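# Move the long cardboard box onto the far shelving

## Task

Pick up the long cardboard box that lies on the desk and set it down on any shelf of the final shelving section at the far end of the aisle, on either side of the aisle. It has to rest on the shelf board itself, not on top of a carton, and no part of it may overhang the shelf's front edge. If the robot falls over or is left tilted, the task fails.

## Robot and tools

ROBOT. A Hello Robot Stretch 3 with a single arm. A two-wheeled base carries a vertical mast with a lift. A telescoping arm on the lift reaches out to the robot's right, and it ends in a wrist (yaw, pitch, roll), a two-finger gripper and a wrist camera. The base cannot move sideways, so the gripper moves forward or back only when the base drives. The base is 0.33 m long and 0.34 m wide with a rounded rear, and it pivots about the point midway between its drive wheels, 0.05 m behind the front edge. With the arm fully in and the wrist folded, a turn sweeps a circle of radius 0.28 m; an unfolded, level gripper reaches outside it. A head on top of the mast carries head_camera and nav_camera and pans and tilts.

FRAMES. All lengths are in metres and angles in radians. Base frame: origin on the floor between the drive wheels, x forward, y left, z up. hand_pose is reported in this frame at the point where closed fingertips meet. The odometry frame is the base frame as it stood when the scene began; base_odometry gives the pose there from wheel turns only, so slipping shows up as travel. Heading runs -3.142 to 3.142, positive to the left.

TOOL move. One action per call. "base" holds exactly one key, and it is a relative offset from where the base last reported itself: {"translate_m": d}, -3 to 3, positive forward; or {"rotate_rad": d}, -6.4 to 6.4, positive left. "joints" is a single object of absolute targets keyed by name: lift_m 0 to 1.1; arm_m 0 to 0.52 (extension); wrist_yaw_rad -1.345 to 4.42 (0 points along the arm, positive swings toward the front); wrist_pitch_rad -1.57 to 0.451 (0 level, negative tips fingers down); wrist_roll_rad -2.911 to 2.918; gripper_m -0.089 to 0.179 (larger is wider; fingertip gap is about 0.007 m less when nearly shut, 0.025 m less when wide); head_pan_rad -3.953 to 1.73 (0 ahead, positive left, -1.57 looks along the arm); head_tilt_rad -1.53 to 0.419 (negative looks down). Done tolerances are ±0.004 for lift, arm and gripper, ±0.02 for yaw and roll, ±0.05 for pitch, ±0.1 for the head. Optional: "pace" ("default" or "max"); "speeds", per-key top speeds up to the max values (translate 0.30 m/s, rotate 1.90 rad/s, lift 0.15 m/s, arm 0.40 m/s). The base is capped at 0.10 m/s and 0.63 rad/s unless lift_m is under 0.30, arm_m under 0.03 and wrist_yaw_rad over 2.54. "contact_limits" stops a motion when its motor effort reaches a value: arm_m and the base keys take a number 1 to 100 (percent effort); lift_m takes {"down": v, "up": v} in percent beyond normal free motion (below about 12 may trip in free air). Put a limit only in the same action as that motion's command. {"servos": "reboot"} must be sent alone; it re-enables servos that shut off. "cameras" picks images (head_camera, nav_camera, wrist_camera, all; [] for none). "blocking" false returns within about half a second while motion continues. Any move ends after at most 14 s (time_out). Unknown keys make the call invalid; out-of-range values are refused, and a refusal or an uncommanded stop cancels the rest of that reply's move, wait and finished_scene calls.

OTHER TOOLS. wait {"seconds": 0 to 10, "cameras"} lets time pass and returns state. stop brakes every running motion; braked motions read "stopped" and may still press on contacts. zoom_image {"camera", "region": [x0, y0, x1, y1]} in pixels from the top-left, at most 504 by 504, on that camera's latest image. read_manual returns only licence text. finished_scene {"scene": n} ends the scene; the box must stay in place without the robot.

RESULTS. "move" says done or the worst status. base_status and joint_status: done, moving, off_target (resting short, maybe still pushing), stopped, contact_stop (that joint goes slack), time_out, torque_fault (joint limp until reboot). on_its_own lists what happened uncommanded; "held at" is a target, not a reading. motor_effort is percent, positive toward larger joint values, peak in brackets; positive wheel effort pushes forward. lidar_m: 12 distances from the base origin, 30-degree sectors counter-clockwise from straight ahead (4th left, 7th behind, 10th right), seen in a plane 0.17 m up; "-" means nothing or too close. wrist_depth_mm and head_depth_mm: 7x7 grids of median depth in mm, "-" for unreadable. turned_by_wheels and turned_by_imu give turn since the last result; prefer the IMU if they disagree by over 0.15. base_tilt in degrees, forward and right positive, error up to about 4. "pictures" names the images in order.

CAMERAS. head_camera images arrive rotated; turn them a quarter clockwise to view upright. nav_camera needs a quarter turn counterclockwise. Calibration (intrinsics and T_world_to_cam from the base frame) is given per camera and carries small errors.

GRIPPING. Command gripper_m below the object's width to hold; lower squeezes harder, and the stall guard may ease a hard grip, so resend it. Release by opening at least 0.05 wider than the object. Readings do not confirm a hold; check the images.

SAFETY. Before folding the wrist over the base (yaw 3.0) or unfolding it, have lift_m between 0.32 and 0.95, pitch -0.4 and roll near 0; once folded the lift may go to 0.25. If yaw is below -0.4, keep pitch at -0.5 or lower. Pushing into something rigid with the gripper above about 0.45 m, or driving while holding or hooking a fixed thing, can tip the robot; if base_tilt rises, back the gripper off. Wrist and head have no contact stop and will fault under sustained load. Use low lift down limits when setting things down. Avoid dropping the box, releasing it while it moves, slamming, striking or shoving hard. Thinking time lets the simulation run on, so a running move keeps going meanwhile.

Each tool is called after "Call:" by a JSON object that holds its "op" and its "data".

## Session

Call:
{"op": "move", "data": {"joints": {"head_tilt_rad":-0.3}}}

Call:
{"op": "move", "data": {"joints": {"head_pan_rad":-1.57}}}

Call:
{"op": "move", "data": {"joints": {"head_pan_rad":1.57}}}

Scene clock: 0.80 s.
move: done
base_odometry: x=+0.000 y=+0.000 heading=+0.000
turned_by_wheels: +0.000
turned_by_imu: +0.000
base_tilt: forward=-0.9 right=-1.2
lidar_m: 1.30 1.34 1.83 2.04 2.58 2.41 2.34 1.59 1.39 1.11 1.85 1.35
head_depth_mm: 1114 1175 1241 1308 1396 1483 1504 / 1113 1166 1234 1304 1382 1480 1508 / 1102 1158 1220 1293 1377 1468 1505 / 1101 1156 1218 1293 1365 1449 1511 / 1092 1151 1212 1282 1360 1450 1493 / 1085 1149 1204 1272 1356 1443 1496 / 1083 1134 1200 1264 1346 1424 1484
base_status: not commanded
joint_positions: lift_m=+0.551 arm_m=+0.000 wrist_yaw_rad=+3.023 wrist_pitch_rad=-0.521 wrist_roll_rad=+0.000 gripper_m=+0.037 head_pan_rad=+0.000 head_tilt_rad=-0.298
joint_status: all done
measured_speeds: all 0
motor_effort: left_wheel=-0.4(1.0) right_wheel=+1.7(2.0) lift_m=+40.7(40.7) arm_m=-2.2(2.2) wrist_yaw_rad=+0.0(1.1) wrist_pitch_rad=+3.0(3.0) wrist_roll_rad=+0.4(0.8) gripper_m=+0.4(1.1) head_pan_rad=-0.3(0.8) head_tilt_rad=-2.1(3.6)
hand_pose: x=+0.0037 y=+0.0638 z=+0.5411 quat_wxyz=(+0.223, +0.693, +0.142, +0.671)
wrist_depth_mm: - 145 - - - - - / - 158 - - - - - / - 185 - - - - - / 986 915 260 - 989 - - / 844 843 143 816 847 868 874 / 737 725 130 734 723 751 759 / 666 641 420 688 648 669 673
pictures: head_camera (sideways), nav_camera (sideways), wrist_camera
head_camera: T_world_to_cam=[[-0.282819, 0.0292148, -0.958728, 1.2743], [0.0505451, 0.998601, 0.0155193, -0.0175512], [0.957841, -0.0440698, -0.2839, 0.320199], [0, 0, 0, 1]] pos_world=[0.0545836, -0.00559059, 1.31288]
nav_camera: T_world_to_cam=[[0.27542, 0.0489369, 0.960077, -1.20923], [0.0586172, -0.9977, 0.0340388, 0.00886612], [0.959535, 0.0469021, -0.277655, 0.305377], [0, 0, 0, 1]] pos_world=[0.0395062, 0.0536987, 1.24544]
wrist_camera: T_world_to_cam=[[0.994449, -0.102342, 0.0244281, -0.015997], [-0.0520485, -0.680263, -0.731117, 0.460931], [0.0914414, 0.725788, -0.681814, 0.486222], [0, 0, 0, 1]] pos_world=[-0.00456193, -0.0409769, 0.668898]

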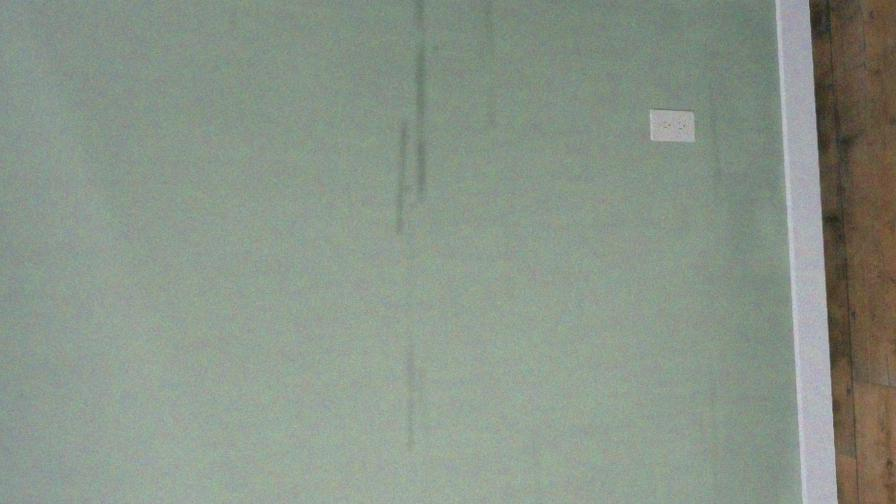

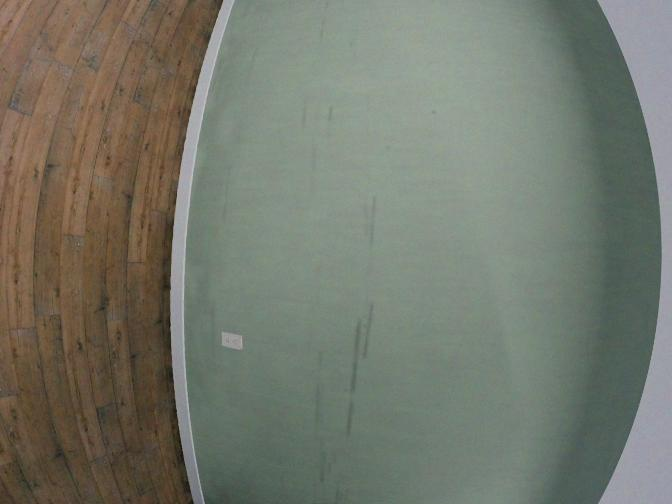

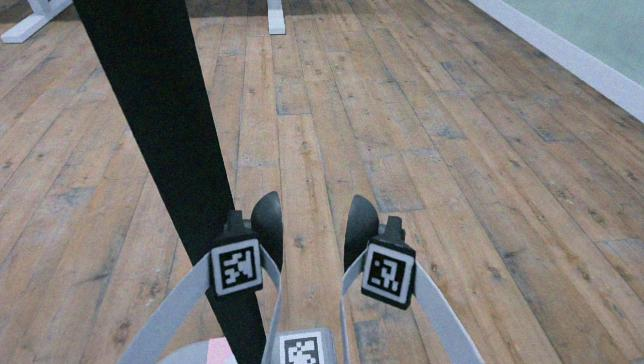

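Scene clock: 2.07 s.
move: done
base_odometry: x=+0.000 y=+0.000 heading=+0.000
turned_by_wheels: +0.000
turned_by_imu: +0.000
base_tilt: forward=-0.9 right=-1.2
lidar_m: 1.30 1.34 1.83 2.04 2.59 2.42 2.34 1.58 1.39 1.11 1.85 1.35
head_depth_mm: 2540 2018 2038 2084 2207 1935 1507 / 2605 2678 2850 2942 2586 1943 1502 / 953 1006 1059 1117 1204 1283 1374 / 943 993 1046 1104 1172 1252 1336 / 937 987 1035 1099 1168 1237 1326 / 931 976 1030 1091 1163 1256 1393 / 2458 2591 2751 2925 2747 1963 1519
base_status: not commanded
joint_positions: lift_m=+0.551 arm_m=+0.000 wrist_yaw_rad=+3.023 wrist_pitch_rad=-0.521 wrist_roll_rad=+0.000 gripper_m=+0.037 head_pan_rad=-1.589 head_tilt_rad=-0.299
joint_status: all done
measured_speeds: all 0
motor_effort: left_wheel=-1.0(1.0) right_wheel=+1.5(1.8) lift_m=+43.4(44.3) arm_m=-3.5(3.5) wrist_yaw_rad=-0.3(1.0) wrist_pitch_rad=+3.0(3.1) wrist_roll_rad=-0.6(0.6) gripper_m=+1.3(1.4) head_pan_rad=-1.7(4.9) head_tilt_rad=-1.9(3.1)
hand_pose: x=+0.0037 y=+0.0638 z=+0.5411 quat_wxyz=(+0.223, +0.693, +0.142, +0.671)
wrist_depth_mm: - 145 - - - - - / - 157 - - - - - / - 185 - - - - - / 995 915 260 - - 984 995 / 835 834 143 809 846 865 867 / 727 732 130 728 719 767 758 / 666 643 423 683 665 669 680
pictures: head_camera (sideways), nav_camera (sideways), wrist_camera
head_camera: T_world_to_cam=[[0.0345112, 0.283252, -0.958424, 1.27201], [0.997488, -0.0691197, 0.0154902, -0.0233506], [-0.0618584, -0.956552, -0.284926, 0.327772], [0, 0, 0, 1]] pos_world=[-0.000331304, -0.0483831, 1.31288]
nav_camera: T_world_to_cam=[[0.0437521, -0.277378, 0.959764, -1.20736], [-0.998618, -0.0401424, 0.0339219, 0.0155366], [0.0291181, -0.959922, -0.278751, 0.3124], [0, 0, 0, 1]] pos_world=[0.0592432, -0.0343921, 1.24534]
wrist_camera: T_world_to_cam=[[0.994449, -0.102342, 0.0244281, -0.015997], [-0.0520485, -0.680263, -0.731117, 0.460931], [0.0914414, 0.725788, -0.681814, 0.486222], [0, 0, 0, 1]] pos_world=[-0.00456193, -0.0409769, 0.668898]

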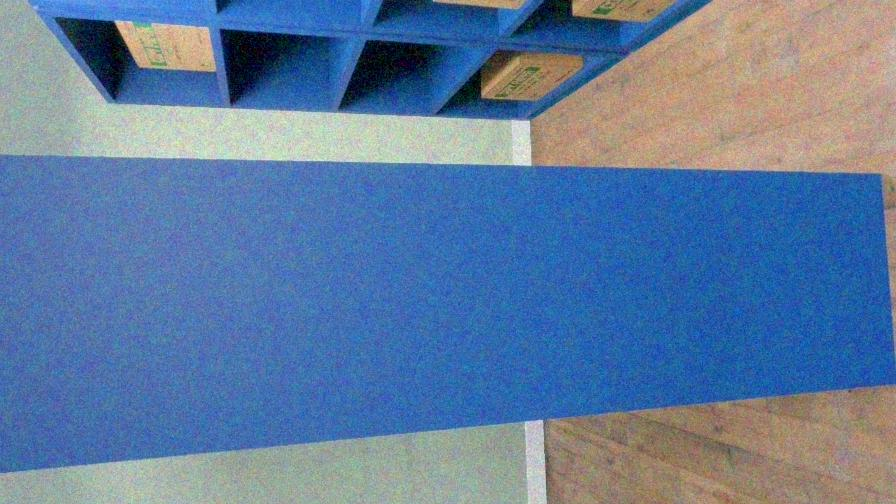

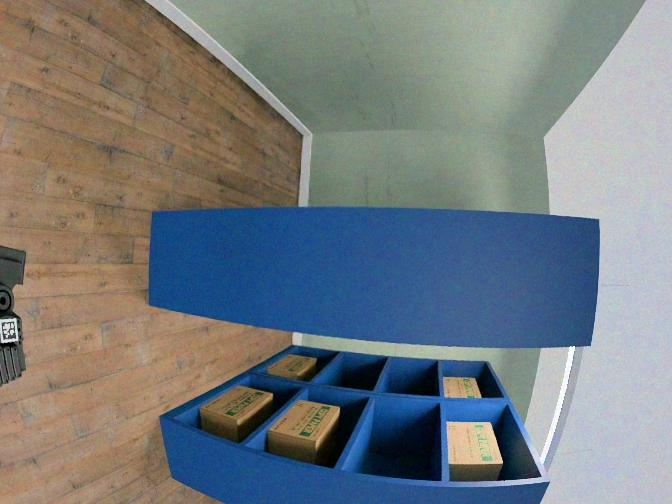

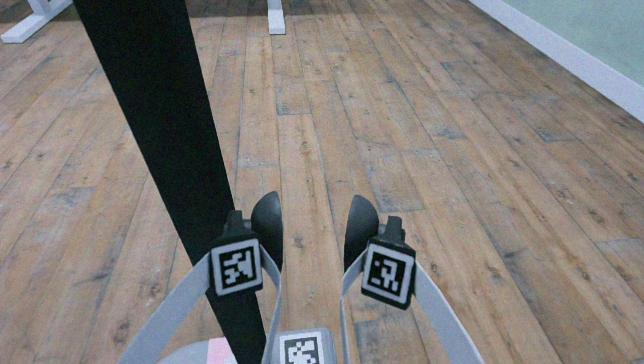

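Scene clock: 3.87 s.
move: done
base_odometry: x=+0.000 y=+0.000 heading=+0.000
turned_by_wheels: +0.000
turned_by_imu: +0.000
base_tilt: forward=-0.9 right=-1.2
lidar_m: 1.30 1.34 1.82 2.04 2.58 2.41 2.34 1.58 1.39 1.11 1.85 1.35
head_depth_mm: 2161 2258 2381 2555 2629 1921 1500 / 2148 2254 2390 2509 2624 1919 1501 / 2152 2254 2382 2512 2588 1930 1501 / 2127 2254 2388 2327 2557 1939 1506 / 2153 2255 2389 2347 2571 1955 1514 / 2115 2255 2355 2378 2573 1949 1516 / 2117 2223 2364 2427 2587 1957 1522
base_status: not commanded
joint_positions: lift_m=+0.551 arm_m=+0.000 wrist_yaw_rad=+3.023 wrist_pitch_rad=-0.521 wrist_roll_rad=+0.000 gripper_m=+0.037 head_pan_rad=+1.598 head_tilt_rad=-0.300
joint_status: all done
measured_speeds: all 0
motor_effort: left_wheel=+0.3(0.9) right_wheel=+1.5(1.8) lift_m=+43.8(44.2) arm_m=-5.2(5.2) wrist_yaw_rad=+0.1(1.2) wrist_pitch_rad=+3.1(3.1) wrist_roll_rad=-0.5(0.6) gripper_m=+0.4(1.1) head_pan_rad=+1.9(4.7) head_tilt_rad=-1.7(3.1)
hand_pose: x=+0.0037 y=+0.0638 z=+0.5411 quat_wxyz=(+0.223, +0.693, +0.142, +0.671)
wrist_depth_mm: - 145 - - - - - / - 158 - - - - - / - 186 - - - - - / 958 921 260 - - - - / 844 843 143 806 838 868 867 / 739 742 130 723 720 764 763 / 668 637 427 676 659 673 679
pictures: head_camera (sideways), nav_camera (sideways), wrist_camera
head_camera: T_world_to_cam=[[-0.0214342, -0.285127, -0.95825, 1.27214], [-0.999608, 0.0233613, 0.0154081, -0.0110374], [0.0179927, 0.958205, -0.285516, 0.328099], [0, 0, 0, 1]] pos_world=[0.0103308, 0.0485934, 1.31288]
nav_camera: T_world_to_cam=[[-0.0564726, 0.275703, 0.959582, -1.20651], [0.995734, 0.0858033, 0.0339474, 0.0032678], [-0.072976, 0.957406, -0.279373, 0.313912], [0, 0, 0, 1]] pos_world=[-0.0484806, 0.0318176, 1.24533]
wrist_camera: T_world_to_cam=[[0.994449, -0.102342, 0.0244281, -0.015997], [-0.0520485, -0.680263, -0.731117, 0.460931], [0.0914414, 0.725788, -0.681814, 0.486222], [0, 0, 0, 1]] pos_world=[-0.00456193, -0.0409769, 0.668898]

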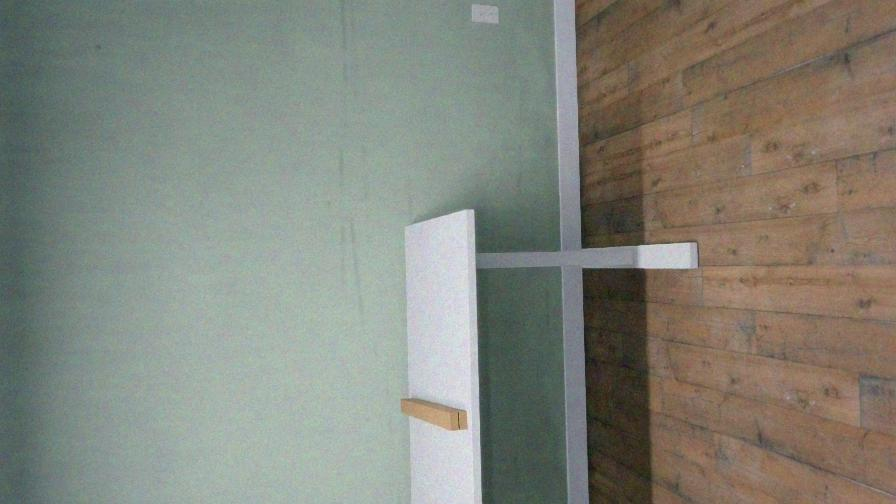

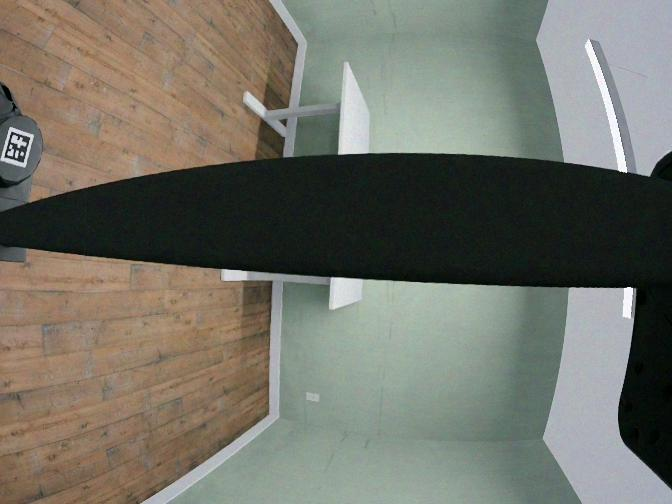

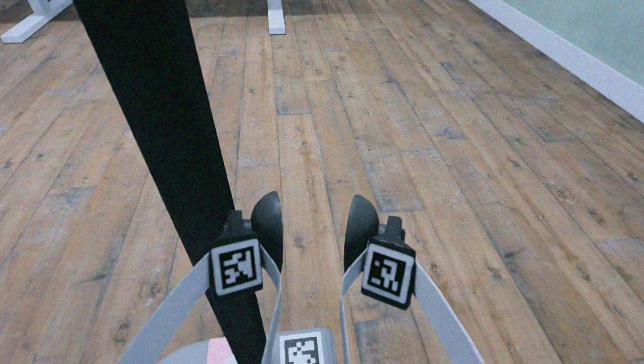

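Call:
{"op": "move", "data": {"joints": {"head_pan_rad":-2.3}, "cameras": ["head_camera","nav_camera"]}}

Call:
{"op": "move", "data": {"joints": {"head_pan_rad":-3.9}, "cameras": ["head_camera","nav_camera"]}}

Scene clock: 11.33 s.
move: done
base_odometry: x=+0.000 y=+0.000 heading=+0.000
turned_by_wheels: +0.000
turned_by_imu: +0.001
base_tilt: forward=-0.8 right=-1.2
lidar_m: 1.30 1.34 1.83 2.04 2.59 2.41 2.34 1.59 1.39 1.11 1.85 1.35
head_depth_mm: 2160 2244 2349 2474 2513 1922 1497 / 2323 2421 2550 2676 2678 1929 1495 / 2524 2617 2762 2883 2712 1932 1511 / 1409 1475 1551 1636 1733 1794 1507 / 1272 1333 1391 1457 1525 1620 1509 / 1206 1279 2034 1623 1669 1783 1520 / 1458 1473 2057 1796 1914 1908 1527
base_status: not commanded
joint_positions: lift_m=+0.551 arm_m=+0.000 wrist_yaw_rad=+3.023 wrist_pitch_rad=-0.521 wrist_roll_rad=+0.000 gripper_m=+0.037 head_pan_rad=-2.347 head_tilt_rad=-0.300
joint_status: all done
measured_speeds: all 0
motor_effort: left_wheel=-0.6(0.9) right_wheel=+1.8(1.9) lift_m=+43.1(44.2) arm_m=-11.0(11.2) wrist_yaw_rad=-0.3(1.2) wrist_pitch_rad=+2.9(3.1) wrist_roll_rad=+0.3(0.6) gripper_m=-0.1(1.3) head_pan_rad=+0.1(4.8) head_tilt_rad=-2.0(2.9)
hand_pose: x=+0.0037 y=+0.0638 z=+0.5411 quat_wxyz=(+0.223, +0.693, +0.142, +0.671)
wrist_depth_mm: - 145 - - - - - / - 158 - - - - - / - 185 - - - - - / 976 927 258 994 994 - - / 837 843 142 806 849 866 879 / 730 740 130 730 720 748 758 / 672 642 420 683 657 672 677
pictures: head_camera (sideways), nav_camera (sideways)
head_camera: T_world_to_cam=[[0.220606, 0.183155, -0.958012, 1.2703], [0.677418, -0.735437, 0.0153892, -0.0212812], [-0.701739, -0.65237, -0.286314, 0.333524], [0, 0, 0, 1]] pos_world=[-0.0317709, -0.030731, 1.31278]
nav_camera: T_world_to_cam=[[-0.159665, -0.23256, 0.959387, -1.20566], [-0.75331, 0.656794, 0.0338413, 0.0141444], [-0.63799, -0.717312, -0.280056, 0.318211], [0, 0, 0, 1]] pos_world=[0.0211694, -0.0614211, 1.24533]

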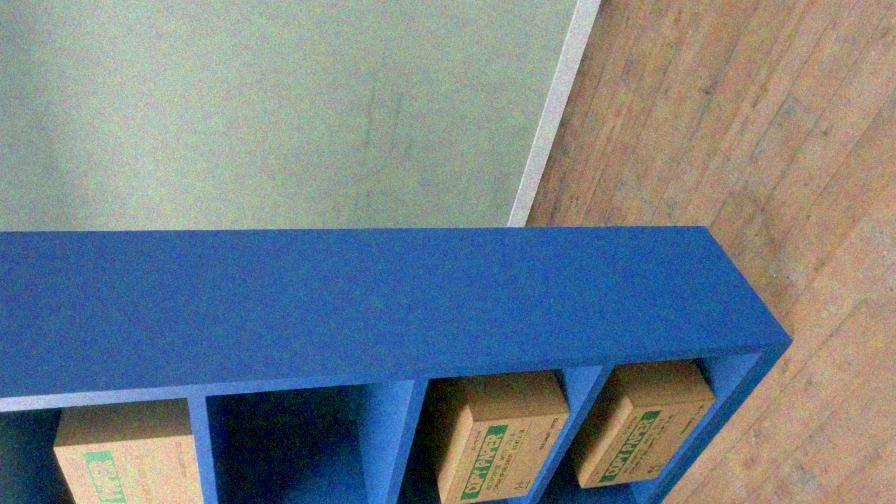

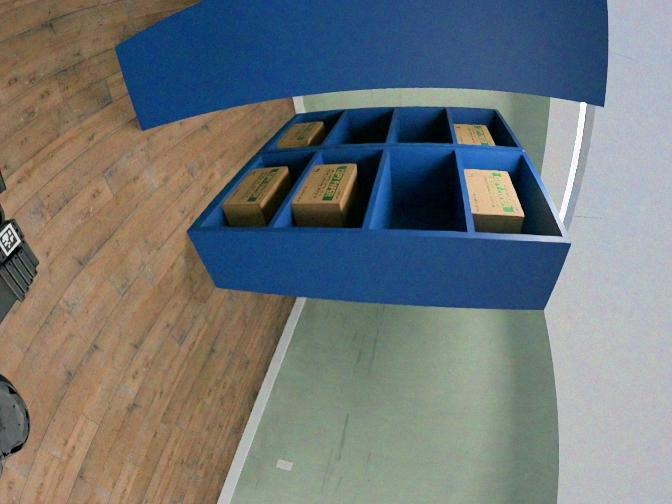

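Scene clock: 12.60 s.
move: done
base_odometry: x=+0.000 y=+0.000 heading=+0.000
turned_by_wheels: +0.000
turned_by_imu: +0.000
base_tilt: forward=-0.8 right=-1.2
lidar_m: 1.30 1.35 1.83 2.04 2.58 2.42 2.34 1.59 1.39 1.11 1.85 1.34
head_depth_mm: - - - - - - - / - - - - - - - / - - - - - - - / 2802 2971 3136 3370 2685 1934 1510 / 2790 2910 3034 3168 2712 1953 1516 / 2535 2626 2731 2850 2729 1952 1511 / 2316 2394 2494 2579 2598 1964 1519
base_status: not commanded
joint_positions: lift_m=+0.551 arm_m=+0.000 wrist_yaw_rad=+3.023 wrist_pitch_rad=-0.521 wrist_roll_rad=+0.000 gripper_m=+0.037 head_pan_rad=-3.946 head_tilt_rad=-0.300
joint_status: all done
measured_speeds: all 0
motor_effort: left_wheel=-0.4(1.1) right_wheel=+1.7(1.8) lift_m=+43.3(44.0) arm_m=-12.0(12.3) wrist_yaw_rad=-0.6(1.2) wrist_pitch_rad=+3.1(3.1) wrist_roll_rad=+0.0(0.6) gripper_m=+0.3(1.1) head_pan_rad=-0.1(4.7) head_tilt_rad=-1.7(2.5)
hand_pose: x=+0.0037 y=+0.0638 z=+0.5411 quat_wxyz=(+0.223, +0.693, +0.142, +0.671)
wrist_depth_mm: - 145 - - - - - / - 158 - - - - - / - 185 - - - - - / 979 908 260 995 1000 - - / 825 832 142 803 831 861 870 / 740 742 130 735 725 756 762 / 663 635 423 681 651 672 668
pictures: head_camera (sideways), nav_camera (sideways)
head_camera: T_world_to_cam=[[0.176636, -0.225851, -0.958014, 1.27057], [-0.754833, -0.655735, 0.0154146, -0.0125105], [-0.631685, 0.720418, -0.286306, 0.333063], [0, 0, 0, 1]] pos_world=[-0.0234817, 0.0388118, 1.31278]
nav_camera: T_world_to_cam=[[-0.22781, 0.166368, 0.959388, -1.20526], [0.678434, 0.733882, 0.0338339, 0.00538823], [-0.698448, 0.658589, -0.280055, 0.318532], [0, 0, 0, 1]] pos_world=[-0.0557467, -0.0132204, 1.24533]

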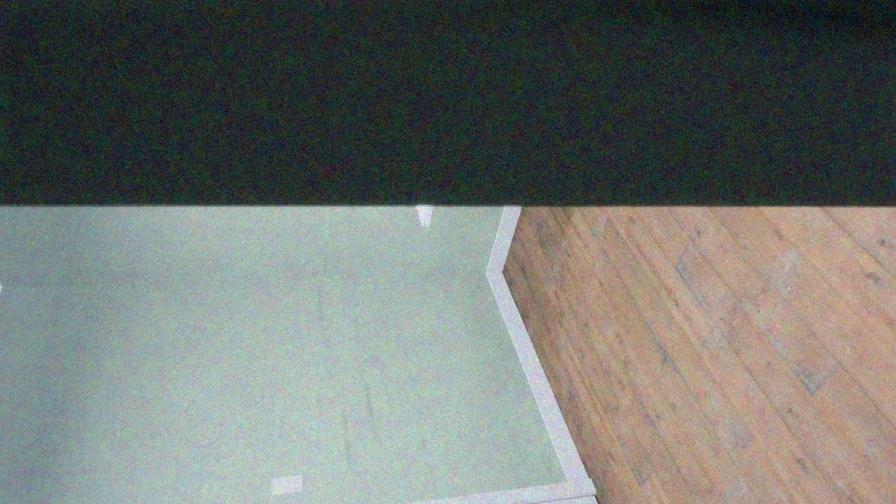

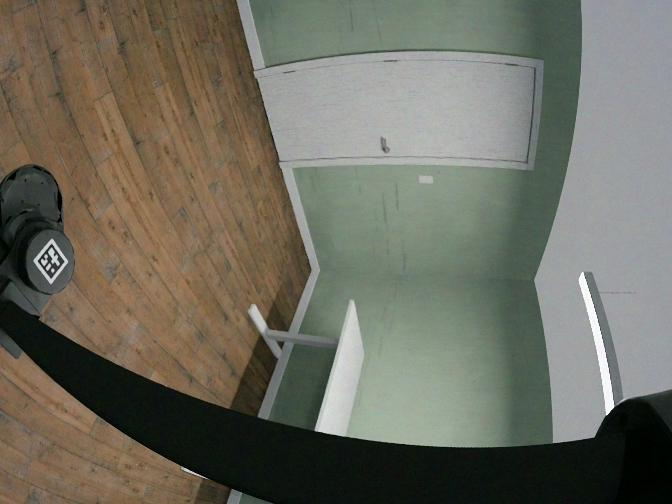

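Call:
{"op": "move", "data": {"joints": {"lift_m":0.28,"head_pan_rad":-1.57}, "base": {"rotate_rad":1.89}, "pace": "max", "cameras": []}}

Call:
{"op": "move", "data": {"base": {"translate_m":1.37}, "pace": "max", "cameras": []}}

Call:
{"op": "move", "data": {"base": {"rotate_rad":1.25}, "joints": {"head_tilt_rad":-0.6}, "pace": "max", "cameras": ["head_camera","nav_camera"]}}

Scene clock: 25.13 s.
move: done
base_odometry: x=+0.000 y=+0.000 heading=+1.890
turned_by_wheels: +1.890
turned_by_imu: +1.878
base_tilt: forward=-0.8 right=-1.1
lidar_m: 2.37 2.64 2.33 2.35 1.62 1.11 1.11 1.46 1.30 1.30 1.54 2.04
head_depth_mm: 1057 1110 1166 1228 1306 1377 1446 / 1084 1146 1203 1270 1338 1422 1469 / 1118 1170 1241 1307 1395 1474 1501 / 1146 1206 1276 1354 1443 1529 1510 / 1180 1249 1316 1396 1489 1590 1517 / 1217 1281 1355 1455 1547 1659 1518 / 1252 1330 1410 1500 1605 1722 1520
base_status: done
joint_positions: lift_m=+0.280 arm_m=+0.000 wrist_yaw_rad=+3.023 wrist_pitch_rad=-0.522 wrist_roll_rad=+0.000 gripper_m=+0.037 head_pan_rad=-1.557 head_tilt_rad=-0.300
joint_status: all done
measured_speeds: all 0
motor_effort: left_wheel=-3.5(13.8) right_wheel=+7.6(15.9) lift_m=+15.7(38.5) arm_m=-20.7(21.1) wrist_yaw_rad=-1.0(1.5) wrist_pitch_rad=+3.1(3.3) wrist_roll_rad=+0.0(0.8) gripper_m=+0.5(1.1) head_pan_rad=-3.3(4.6) head_tilt_rad=-0.7(2.1)
hand_pose: x=+0.0037 y=+0.0636 z=+0.2700 quat_wxyz=(+0.223, +0.692, +0.142, +0.671)
wrist_depth_mm: - 145 - - - - - / 828 158 858 854 874 878 894 / 672 186 657 694 700 701 716 / 574 544 542 572 581 591 596 / 494 291 143 281 489 507 510 / 255 262 130 256 420 440 441 / 228 220 229 232 390 393 398

Scene clock: 31.10 s.
move: done
base_odometry: x=-0.429 y=+1.301 heading=+1.890
turned_by_wheels: +0.000
turned_by_imu: +0.005
base_tilt: forward=-0.9 right=-1.2
lidar_m: 1.20 1.08 1.93 1.91 2.31 2.44 2.42 1.92 1.71 1.71 0.84 0.89
head_depth_mm: 1411 1479 1542 1626 1718 1787 1492 / 1432 1506 1598 1686 1774 1833 1506 / 1479 1555 1630 1729 1835 1896 1515 / 1514 1602 1683 1783 1894 1930 1512 / 1547 1649 1732 1854 1978 1934 1513 / 1596 1691 1794 1902 2027 1947 1509 / 1644 1741 1841 1927 2013 1914 1429
base_status: done
joint_positions: lift_m=+0.280 arm_m=+0.000 wrist_yaw_rad=+3.023 wrist_pitch_rad=-0.522 wrist_roll_rad=+0.000 gripper_m=+0.037 head_pan_rad=-1.570 head_tilt_rad=-0.300
joint_status: not commanded
measured_speeds: all 0
motor_effort: left_wheel=-2.6(10.4) right_wheel=+7.8(15.4) lift_m=+27.8(28.0) arm_m=-17.8(20.9) wrist_yaw_rad=-0.7(1.3) wrist_pitch_rad=+3.1(3.4) wrist_roll_rad=+0.1(0.6) gripper_m=-0.4(1.2) head_pan_rad=-3.7(4.4) head_tilt_rad=-1.0(2.4)
hand_pose: x=+0.0037 y=+0.0636 z=+0.2700 quat_wxyz=(+0.223, +0.692, +0.142, +0.671)
wrist_depth_mm: - 145 - - - - - / 836 158 852 858 874 885 935 / 673 186 652 695 695 713 708 / 564 537 545 577 581 593 593 / 489 292 142 279 491 504 511 / 255 263 130 257 420 440 449 / 229 220 229 231 393 394 395

Scene clock: 33.03 s.
move: done
base_odometry: x=-0.429 y=+1.301 heading=+3.139
turned_by_wheels: +1.250
turned_by_imu: +1.240
base_tilt: forward=-0.9 right=-1.3
lidar_m: 1.90 1.97 2.51 2.42 2.47 1.78 1.71 1.73 0.85 1.20 1.13 1.08
head_depth_mm: 1004 1111 1206 943 729 645 1191 / 1001 1104 1203 947 732 645 1216 / 994 1098 1204 951 733 628 1219 / 986 1088 1197 948 730 610 1220 / 980 1084 1185 898 687 611 1226 / 977 1077 1182 948 733 629 1223 / 968 1066 1172 952 730 628 1222
base_status: done
joint_positions: lift_m=+0.280 arm_m=+0.000 wrist_yaw_rad=+3.023 wrist_pitch_rad=-0.522 wrist_roll_rad=+0.000 gripper_m=+0.037 head_pan_rad=-1.570 head_tilt_rad=-0.600
joint_status: all done
measured_speeds: all 0
motor_effort: left_wheel=-4.2(14.6) right_wheel=+8.3(17.1) lift_m=+32.1(32.1) arm_m=-20.8(21.1) wrist_yaw_rad=-0.6(1.1) wrist_pitch_rad=+3.2(3.3) wrist_roll_rad=-0.1(0.7) gripper_m=+0.7(1.3) head_pan_rad=-2.6(3.8) head_tilt_rad=-3.4(4.8)
hand_pose: x=+0.0037 y=+0.0636 z=+0.2700 quat_wxyz=(+0.223, +0.692, +0.142, +0.671)
wrist_depth_mm: - 145 - - - - - / 825 158 841 862 858 860 884 / 674 187 665 695 702 712 710 / 570 535 536 583 584 589 596 / 490 290 142 279 495 502 510 / 255 263 130 256 419 444 444 / 228 220 230 232 394 396 399
pictures: head_camera (sideways), nav_camera (sideways)
head_camera: T_world_to_cam=[[0.0288171, 0.555558, -0.830978, 1.10571], [0.998639, -0.0521578, -0.000239163, -0.00287873], [-0.0434748, -0.82984, -0.556305, 0.68086], [0, 0, 0, 1]] pos_world=[0.000611578, -0.049433, 1.29759]
nav_camera: T_world_to_cam=[[0.049273, -0.54891, 0.834428, -1.04392], [-0.997655, -0.0667826, 0.0149802, 0.0401166], [0.0475026, -0.83321, -0.550913, 0.666472], [0, 0, 0, 1]] pos_world=[0.0598004, -0.0150264, 1.23764]

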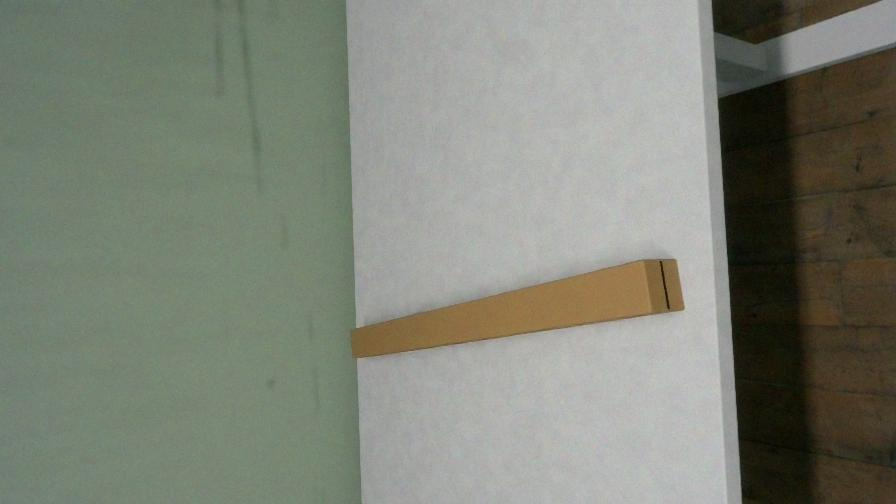

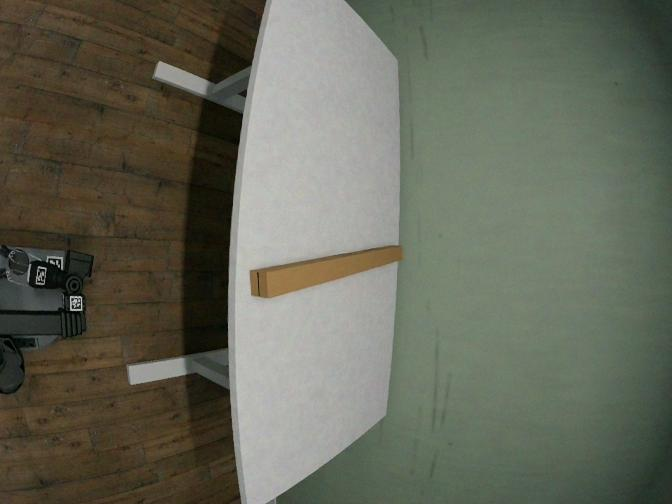

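Call:
{"op": "move", "data": {"base": {"rotate_rad":0.145}, "joints": {"lift_m":0.94,"wrist_pitch_rad":-0.4}, "pace": "max", "cameras": []}}

Call:
{"op": "move", "data": {"joints": {"wrist_yaw_rad":0,"gripper_m":0.14}, "cameras": []}}

Call:
{"op": "move", "data": {"joints": {"wrist_pitch_rad":-0.9,"arm_m":0.3,"lift_m":0.99}}}

Scene clock: 41.47 s.
move: done
base_odometry: x=-0.429 y=+1.301 heading=-2.999
turned_by_wheels: +0.145
turned_by_imu: +0.145
base_tilt: forward=-0.9 right=-1.2
lidar_m: 1.90 2.08 2.44 2.41 2.17 1.73 1.71 1.52 0.85 1.20 1.08 1.95
head_depth_mm: 966 1065 1165 948 784 - - / 975 1073 1177 948 754 - - / 984 1086 1187 947 709 - - / 993 1093 1198 910 709 - - / 998 1102 1205 951 731 - - / 1003 1115 1208 949 732 647 - / 1012 1126 1216 950 732 647 1218
base_status: done
joint_positions: lift_m=+0.940 arm_m=+0.000 wrist_yaw_rad=+3.023 wrist_pitch_rad=-0.419 wrist_roll_rad=+0.000 gripper_m=+0.037 head_pan_rad=-1.570 head_tilt_rad=-0.600
joint_status: all done
measured_speeds: all 0
motor_effort: left_wheel=-4.4(13.2) right_wheel=+7.9(15.4) lift_m=+41.2(51.5) arm_m=-19.8(20.5) wrist_yaw_rad=-0.5(1.4) wrist_pitch_rad=+3.8(7.8) wrist_roll_rad=-0.1(1.1) gripper_m=+1.0(1.1) head_pan_rad=-3.0(3.7) head_tilt_rad=-2.9(4.3)
hand_pose: x=+0.0053 y=+0.0777 z=+0.9524 quat_wxyz=(+0.188, +0.699, +0.106, +0.682)
wrist_depth_mm: - 141 - - - - - / - 152 - - - - - / - 168 - - - - - / - 191 - - - - - / - - 143 150 - - - / - - 130 - - - - / - - 315 - - - -

Scene clock: 44.00 s.
move: done
base_odometry: x=-0.429 y=+1.301 heading=-2.999
turned_by_wheels: +0.000
turned_by_imu: +0.000
base_tilt: forward=-0.8 right=-1.2
lidar_m: 1.91 2.07 2.44 2.42 2.17 1.73 1.71 1.52 0.84 1.20 1.08 1.95
head_depth_mm: 968 1064 1167 946 780 - - / 977 1075 1180 948 753 - - / 978 1082 1186 948 756 - - / 984 1096 1196 909 734 - 1193 / 996 1102 1204 948 731 627 1213 / 1002 1109 1203 948 732 647 1222 / 1008 1119 1218 951 732 648 1221
base_status: not commanded
joint_positions: lift_m=+0.940 arm_m=+0.000 wrist_yaw_rad=+0.002 wrist_pitch_rad=-0.419 wrist_roll_rad=+0.000 gripper_m=+0.140 head_pan_rad=-1.570 head_tilt_rad=-0.600
joint_status: all done
measured_speeds: all 0
motor_effort: left_wheel=-3.8(4.5) right_wheel=+8.0(8.2) lift_m=+28.8(41.3) arm_m=-19.2(19.9) wrist_yaw_rad=-2.4(4.1) wrist_pitch_rad=+3.8(4.0) wrist_roll_rad=-0.3(0.7) gripper_m=-0.1(84.0) head_pan_rad=-2.9(3.7) head_tilt_rad=-3.1(4.0)
hand_pose: x=-0.0210 y=-0.3692 z=+0.9524 quat_wxyz=(+0.692, +0.148, -0.691, -0.147)
wrist_depth_mm: - - - - - - - / - - - 673 - - - / - - - 511 - - - / - - - 412 - - - / - 141 - 343 - 144 - / - 122 - 313 - 121 - / - - - - - - -

Scene clock: 47.43 s.
move: done
base_odometry: x=-0.429 y=+1.301 heading=-2.999
turned_by_wheels: +0.000
turned_by_imu: +0.000
base_tilt: forward=-0.9 right=-1.2
lidar_m: 1.90 2.08 2.44 2.42 2.17 1.73 1.71 1.52 0.85 1.20 1.08 1.96
head_depth_mm: 966 1046 - 908 729 610 1217 / 976 403 382 946 730 627 1224 / 977 397 381 908 709 611 1223 / 989 1061 398 472 709 611 1222 / 996 1101 1202 909 731 645 1220 / 1007 1112 1206 947 733 648 1220 / 1013 1124 1213 951 732 647 1219
base_status: not commanded
joint_positions: lift_m=+0.990 arm_m=+0.300 wrist_yaw_rad=+0.002 wrist_pitch_rad=-0.907 wrist_roll_rad=+0.000 gripper_m=+0.140 head_pan_rad=-1.570 head_tilt_rad=-0.600
joint_status: all done
measured_speeds: all 0
motor_effort: left_wheel=-3.4(4.5) right_wheel=+8.1(8.3) lift_m=+25.6(47.1) arm_m=+22.4(24.1) wrist_yaw_rad=-2.6(2.7) wrist_pitch_rad=+1.5(5.8) wrist_roll_rad=-0.4(0.8) gripper_m=+0.4(1.4) head_pan_rad=-2.8(3.7) head_tilt_rad=-2.1(3.4)
hand_pose: x=-0.0213 y=-0.5838 z=+0.9120 quat_wxyz=(+0.636, +0.311, -0.635, -0.310)
wrist_depth_mm: - - - 349 - - - / - - - 319 - - - / - - - 298 - - - / - - - 276 - - - / - 142 - 260 - 144 - / - 122 - 243 - 121 - / - - - 229 - - -
pictures: head_camera (sideways), nav_camera (sideways), wrist_camera
head_camera: T_world_to_cam=[[0.0288204, 0.555627, -0.830932, 1.10566], [0.998639, -0.0521577, -0.000239562, -0.00287821], [-0.0434726, -0.829794, -0.556374, 0.680952], [0, 0, 0, 1]] pos_world=[0.000611569, -0.0494332, 1.29759]
nav_camera: T_world_to_cam=[[0.049273, -0.54891, 0.834428, -1.04392], [-0.997655, -0.0667826, 0.0149802, 0.0401166], [0.0475026, -0.83321, -0.550913, 0.666472], [0, 0, 0, 1]] pos_world=[0.0598004, -0.0150264, 1.23764]
wrist_camera: T_world_to_cam=[[-0.999532, -0.0257224, 0.0165839, -0.0571799], [-0.0303123, 0.906796, -0.420479, 0.933955], [-0.00422253, -0.420785, -0.907151, 0.745616], [0, 0, 0, 1]] pos_world=[-0.0256944, -0.534633, 1.07004]

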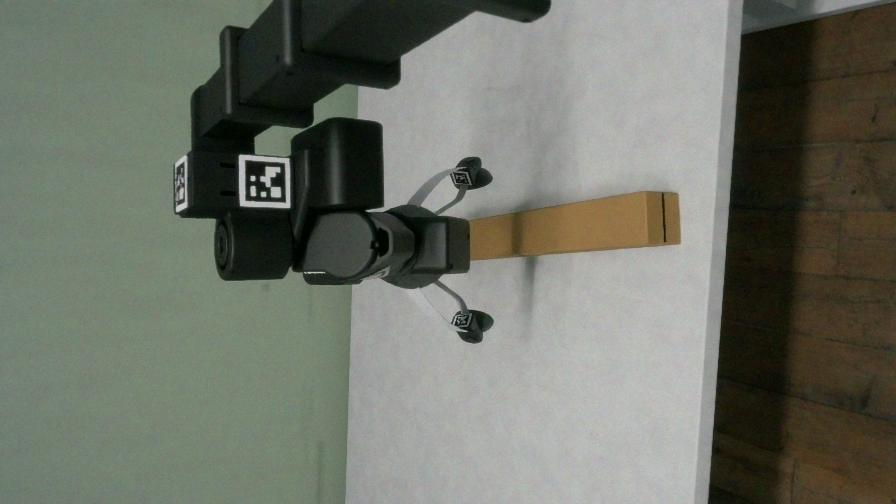

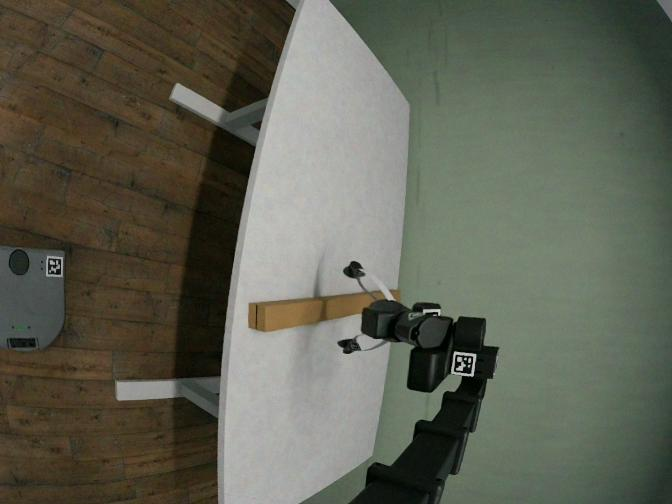

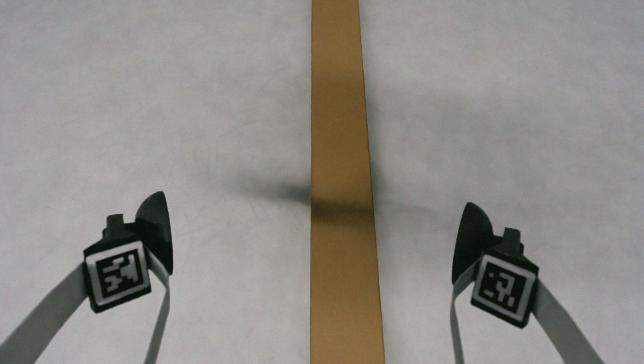

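Call:
{"op": "move", "data": {"base": {"translate_m":-0.018}, "joints": {"arm_m":0.49}}}

Scene clock: 51.17 s.
move: done
base_odometry: x=-0.412 y=+1.304 heading=-2.999
turned_by_wheels: +0.000
turned_by_imu: +0.000
base_tilt: forward=-0.9 right=-1.2
lidar_m: 1.92 2.09 2.45 2.42 2.14 1.71 1.69 1.51 0.83 1.20 1.09 1.96
head_depth_mm: 965 1036 - 871 730 610 1197 / 970 409 1139 947 729 627 1222 / 978 534 1180 948 728 627 1220 / 986 547 617 897 685 610 1222 / 993 1099 1197 949 730 629 1219 / 1005 1108 1203 953 731 648 1220 / 1007 1121 1211 950 732 647 1224
base_status: done
joint_positions: lift_m=+0.990 arm_m=+0.490 wrist_yaw_rad=+0.002 wrist_pitch_rad=-0.908 wrist_roll_rad=+0.000 gripper_m=+0.140 head_pan_rad=-1.570 head_tilt_rad=-0.600
joint_status: all done
measured_speeds: all 0
motor_effort: left_wheel=-4.7(9.1) right_wheel=-1.7(6.3) lift_m=+16.7(17.0) arm_m=+21.6(24.0) wrist_yaw_rad=-2.0(2.6) wrist_pitch_rad=+1.6(1.9) wrist_roll_rad=+0.0(0.7) gripper_m=+0.7(1.2) head_pan_rad=-2.6(3.5) head_tilt_rad=-2.4(3.4)
hand_pose: x=-0.0213 y=-0.7737 z=+0.9119 quat_wxyz=(+0.636, +0.311, -0.635, -0.310)
wrist_depth_mm: - - - 349 - - - / - - - 320 - - - / - - - 294 - - - / - - - 276 - - - / - 142 - 259 - 145 - / - 122 - 243 - 121 - / - - - 229 - - -
pictures: head_camera (sideways), nav_camera (sideways), wrist_camera
head_camera: T_world_to_cam=[[0.0288204, 0.555627, -0.830932, 1.10566], [0.998639, -0.0521577, -0.000239562, -0.00287821], [-0.0434726, -0.829794, -0.556374, 0.680952], [0, 0, 0, 1]] pos_world=[0.000611569, -0.0494332, 1.29759]
nav_camera: T_world_to_cam=[[0.049273, -0.54891, 0.834428, -1.04392], [-0.997655, -0.0667826, 0.0149802, 0.0401166], [0.0475026, -0.83321, -0.550913, 0.666472], [0, 0, 0, 1]] pos_world=[0.0598004, -0.0150264, 1.23764]
wrist_camera: T_world_to_cam=[[-0.999532, -0.0257321, 0.0165713, -0.0620591], [-0.0303138, 0.907001, -0.420036, 1.10588], [-0.00422184, -0.420341, -0.907356, 0.66612], [0, 0, 0, 1]] pos_world=[-0.0256944, -0.724632, 1.06994]

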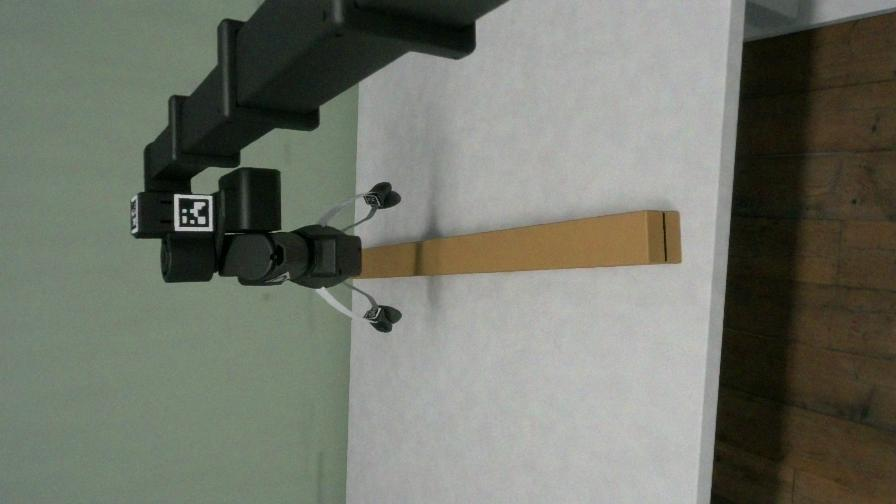

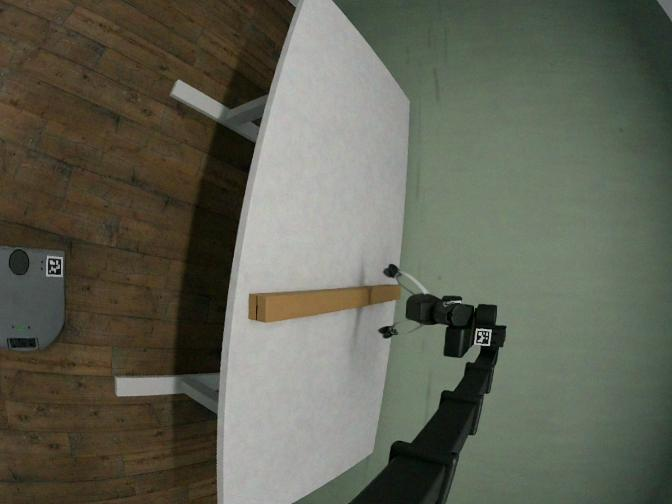

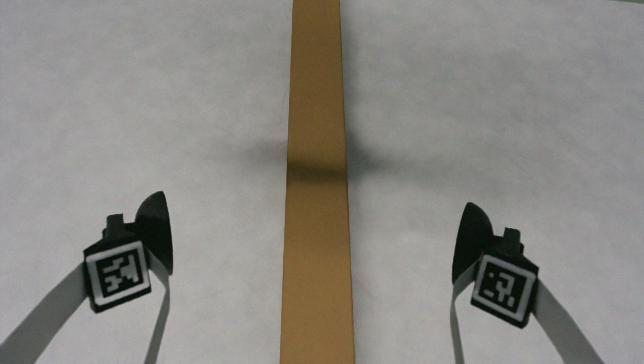

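Call:
{"op": "move", "data": {"joints": {"lift_m":0.845}, "contact_limits": {"lift_m":{"down":16}}}}

Call:
{"op": "move", "data": {"joints": {"gripper_m":0.0}}}

Call:
{"op": "move", "data": {"joints": {"lift_m":0.92}, "speeds": {"lift_m":0.06}}}

Scene clock: 54.13 s.
move: contact_stop
base_odometry: x=-0.412 y=+1.304 heading=-2.999
turned_by_wheels: +0.000
turned_by_imu: +0.001
base_tilt: forward=-0.9 right=-1.3
lidar_m: 1.92 2.10 2.45 2.41 2.15 1.71 1.69 1.51 0.83 1.19 1.09 1.96
head_depth_mm: 965 1065 1172 949 324 - 1193 / 978 1072 1179 397 347 613 1221 / 983 1081 625 849 734 628 1220 / 988 1092 634 746 686 612 1218 / 1000 1100 1209 954 734 648 1215 / 1003 1110 1217 953 733 649 1226 / 1014 1119 1221 955 733 649 1223
base_status: not commanded
joint_positions: lift_m=+0.853 arm_m=+0.490 wrist_yaw_rad=+0.002 wrist_pitch_rad=-0.892 wrist_roll_rad=-0.001 gripper_m=+0.140 head_pan_rad=-1.570 head_tilt_rad=-0.600
joint_status: lift_m contact_stop (moved -0.137 of -0.145)
measured_speeds: translate_m=+0.000 rotate_rad=+0.000 lift_m=+0.002 arm_m=+0.000 wrist_yaw_rad=+0.000 wrist_pitch_rad=-0.024 wrist_roll_rad=+0.000 head_pan_rad=+0.000 head_tilt_rad=+0.000
on_its_own: lift_m is slack since a contact_stop (your +0.845 is given up)
motor_effort: left_wheel=-2.2(5.5) right_wheel=-1.7(2.0) lift_m=+27.4(28.2) arm_m=+19.7(21.3) wrist_yaw_rad=-1.6(2.7) wrist_pitch_rad=-1.1(2.0) wrist_roll_rad=+0.1(0.7) gripper_m=+0.5(1.5) head_pan_rad=-3.4(3.6) head_tilt_rad=-2.4(3.0)
contact_limits: lift_m down 16 (down: maximum 72; up: maximum 65)
hand_pose: x=-0.0213 y=-0.7772 z=+0.7770 quat_wxyz=(+0.639, +0.306, -0.637, -0.305)
wrist_depth_mm: - - - 168 - - - / - - - 153 - - - / 199 200 200 141 199 204 203 / 185 186 183 131 188 189 189 / 173 143 173 122 172 173 176 / 113 146 161 113 160 123 165 / - 153 149 109 152 154 155
pictures: head_camera (sideways), nav_camera (sideways), wrist_camera
head_camera: T_world_to_cam=[[0.0288171, 0.555558, -0.830978, 1.10571], [0.998639, -0.0521578, -0.000239163, -0.00287873], [-0.0434748, -0.82984, -0.556305, 0.68086], [0, 0, 0, 1]] pos_world=[0.000611578, -0.049433, 1.29759]
nav_camera: T_world_to_cam=[[0.049273, -0.54891, 0.834428, -1.04392], [-0.997655, -0.0667826, 0.0149802, 0.0401166], [0.0475026, -0.83321, -0.550913, 0.666472], [0, 0, 0, 1]] pos_world=[0.0598004, -0.0150264, 1.23764]
wrist_camera: T_world_to_cam=[[-0.999506, -0.026046, 0.017603, -0.0609274], [-0.0311095, 0.900066, -0.434642, 1.0583], [-0.00452318, -0.434975, -0.900431, 0.525465], [0, 0, 0, 1]] pos_world=[-0.0255972, -0.725564, 0.9342]

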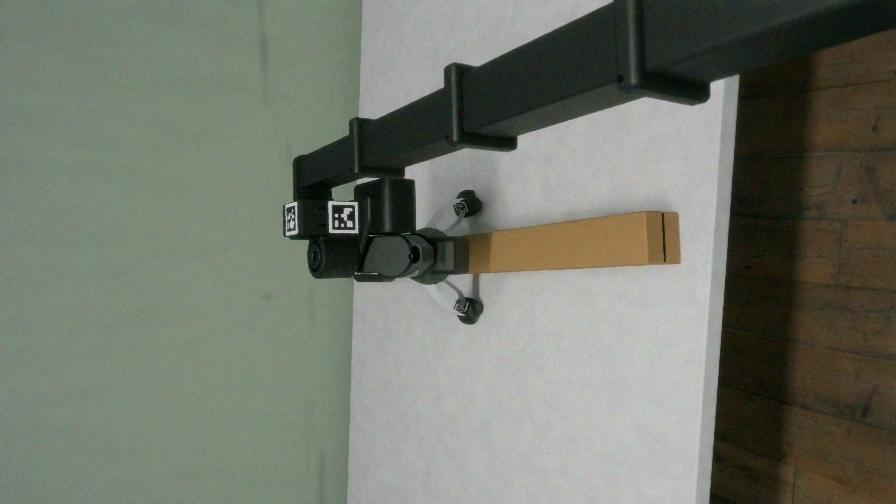

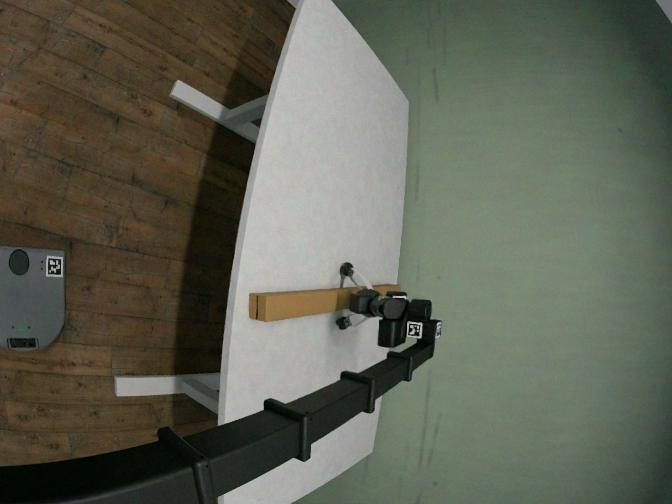

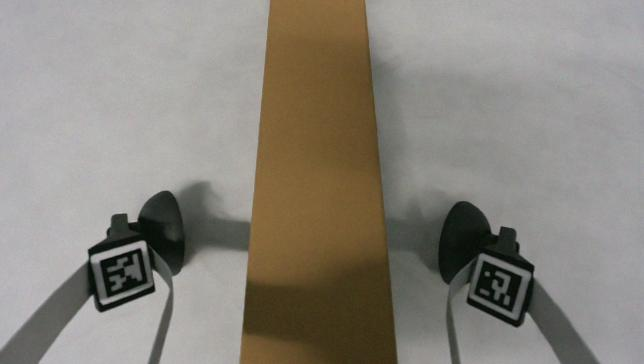

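not run: a stop that you did not command came earlier in this reply.

not run: a stop that you did not command came earlier in this reply.


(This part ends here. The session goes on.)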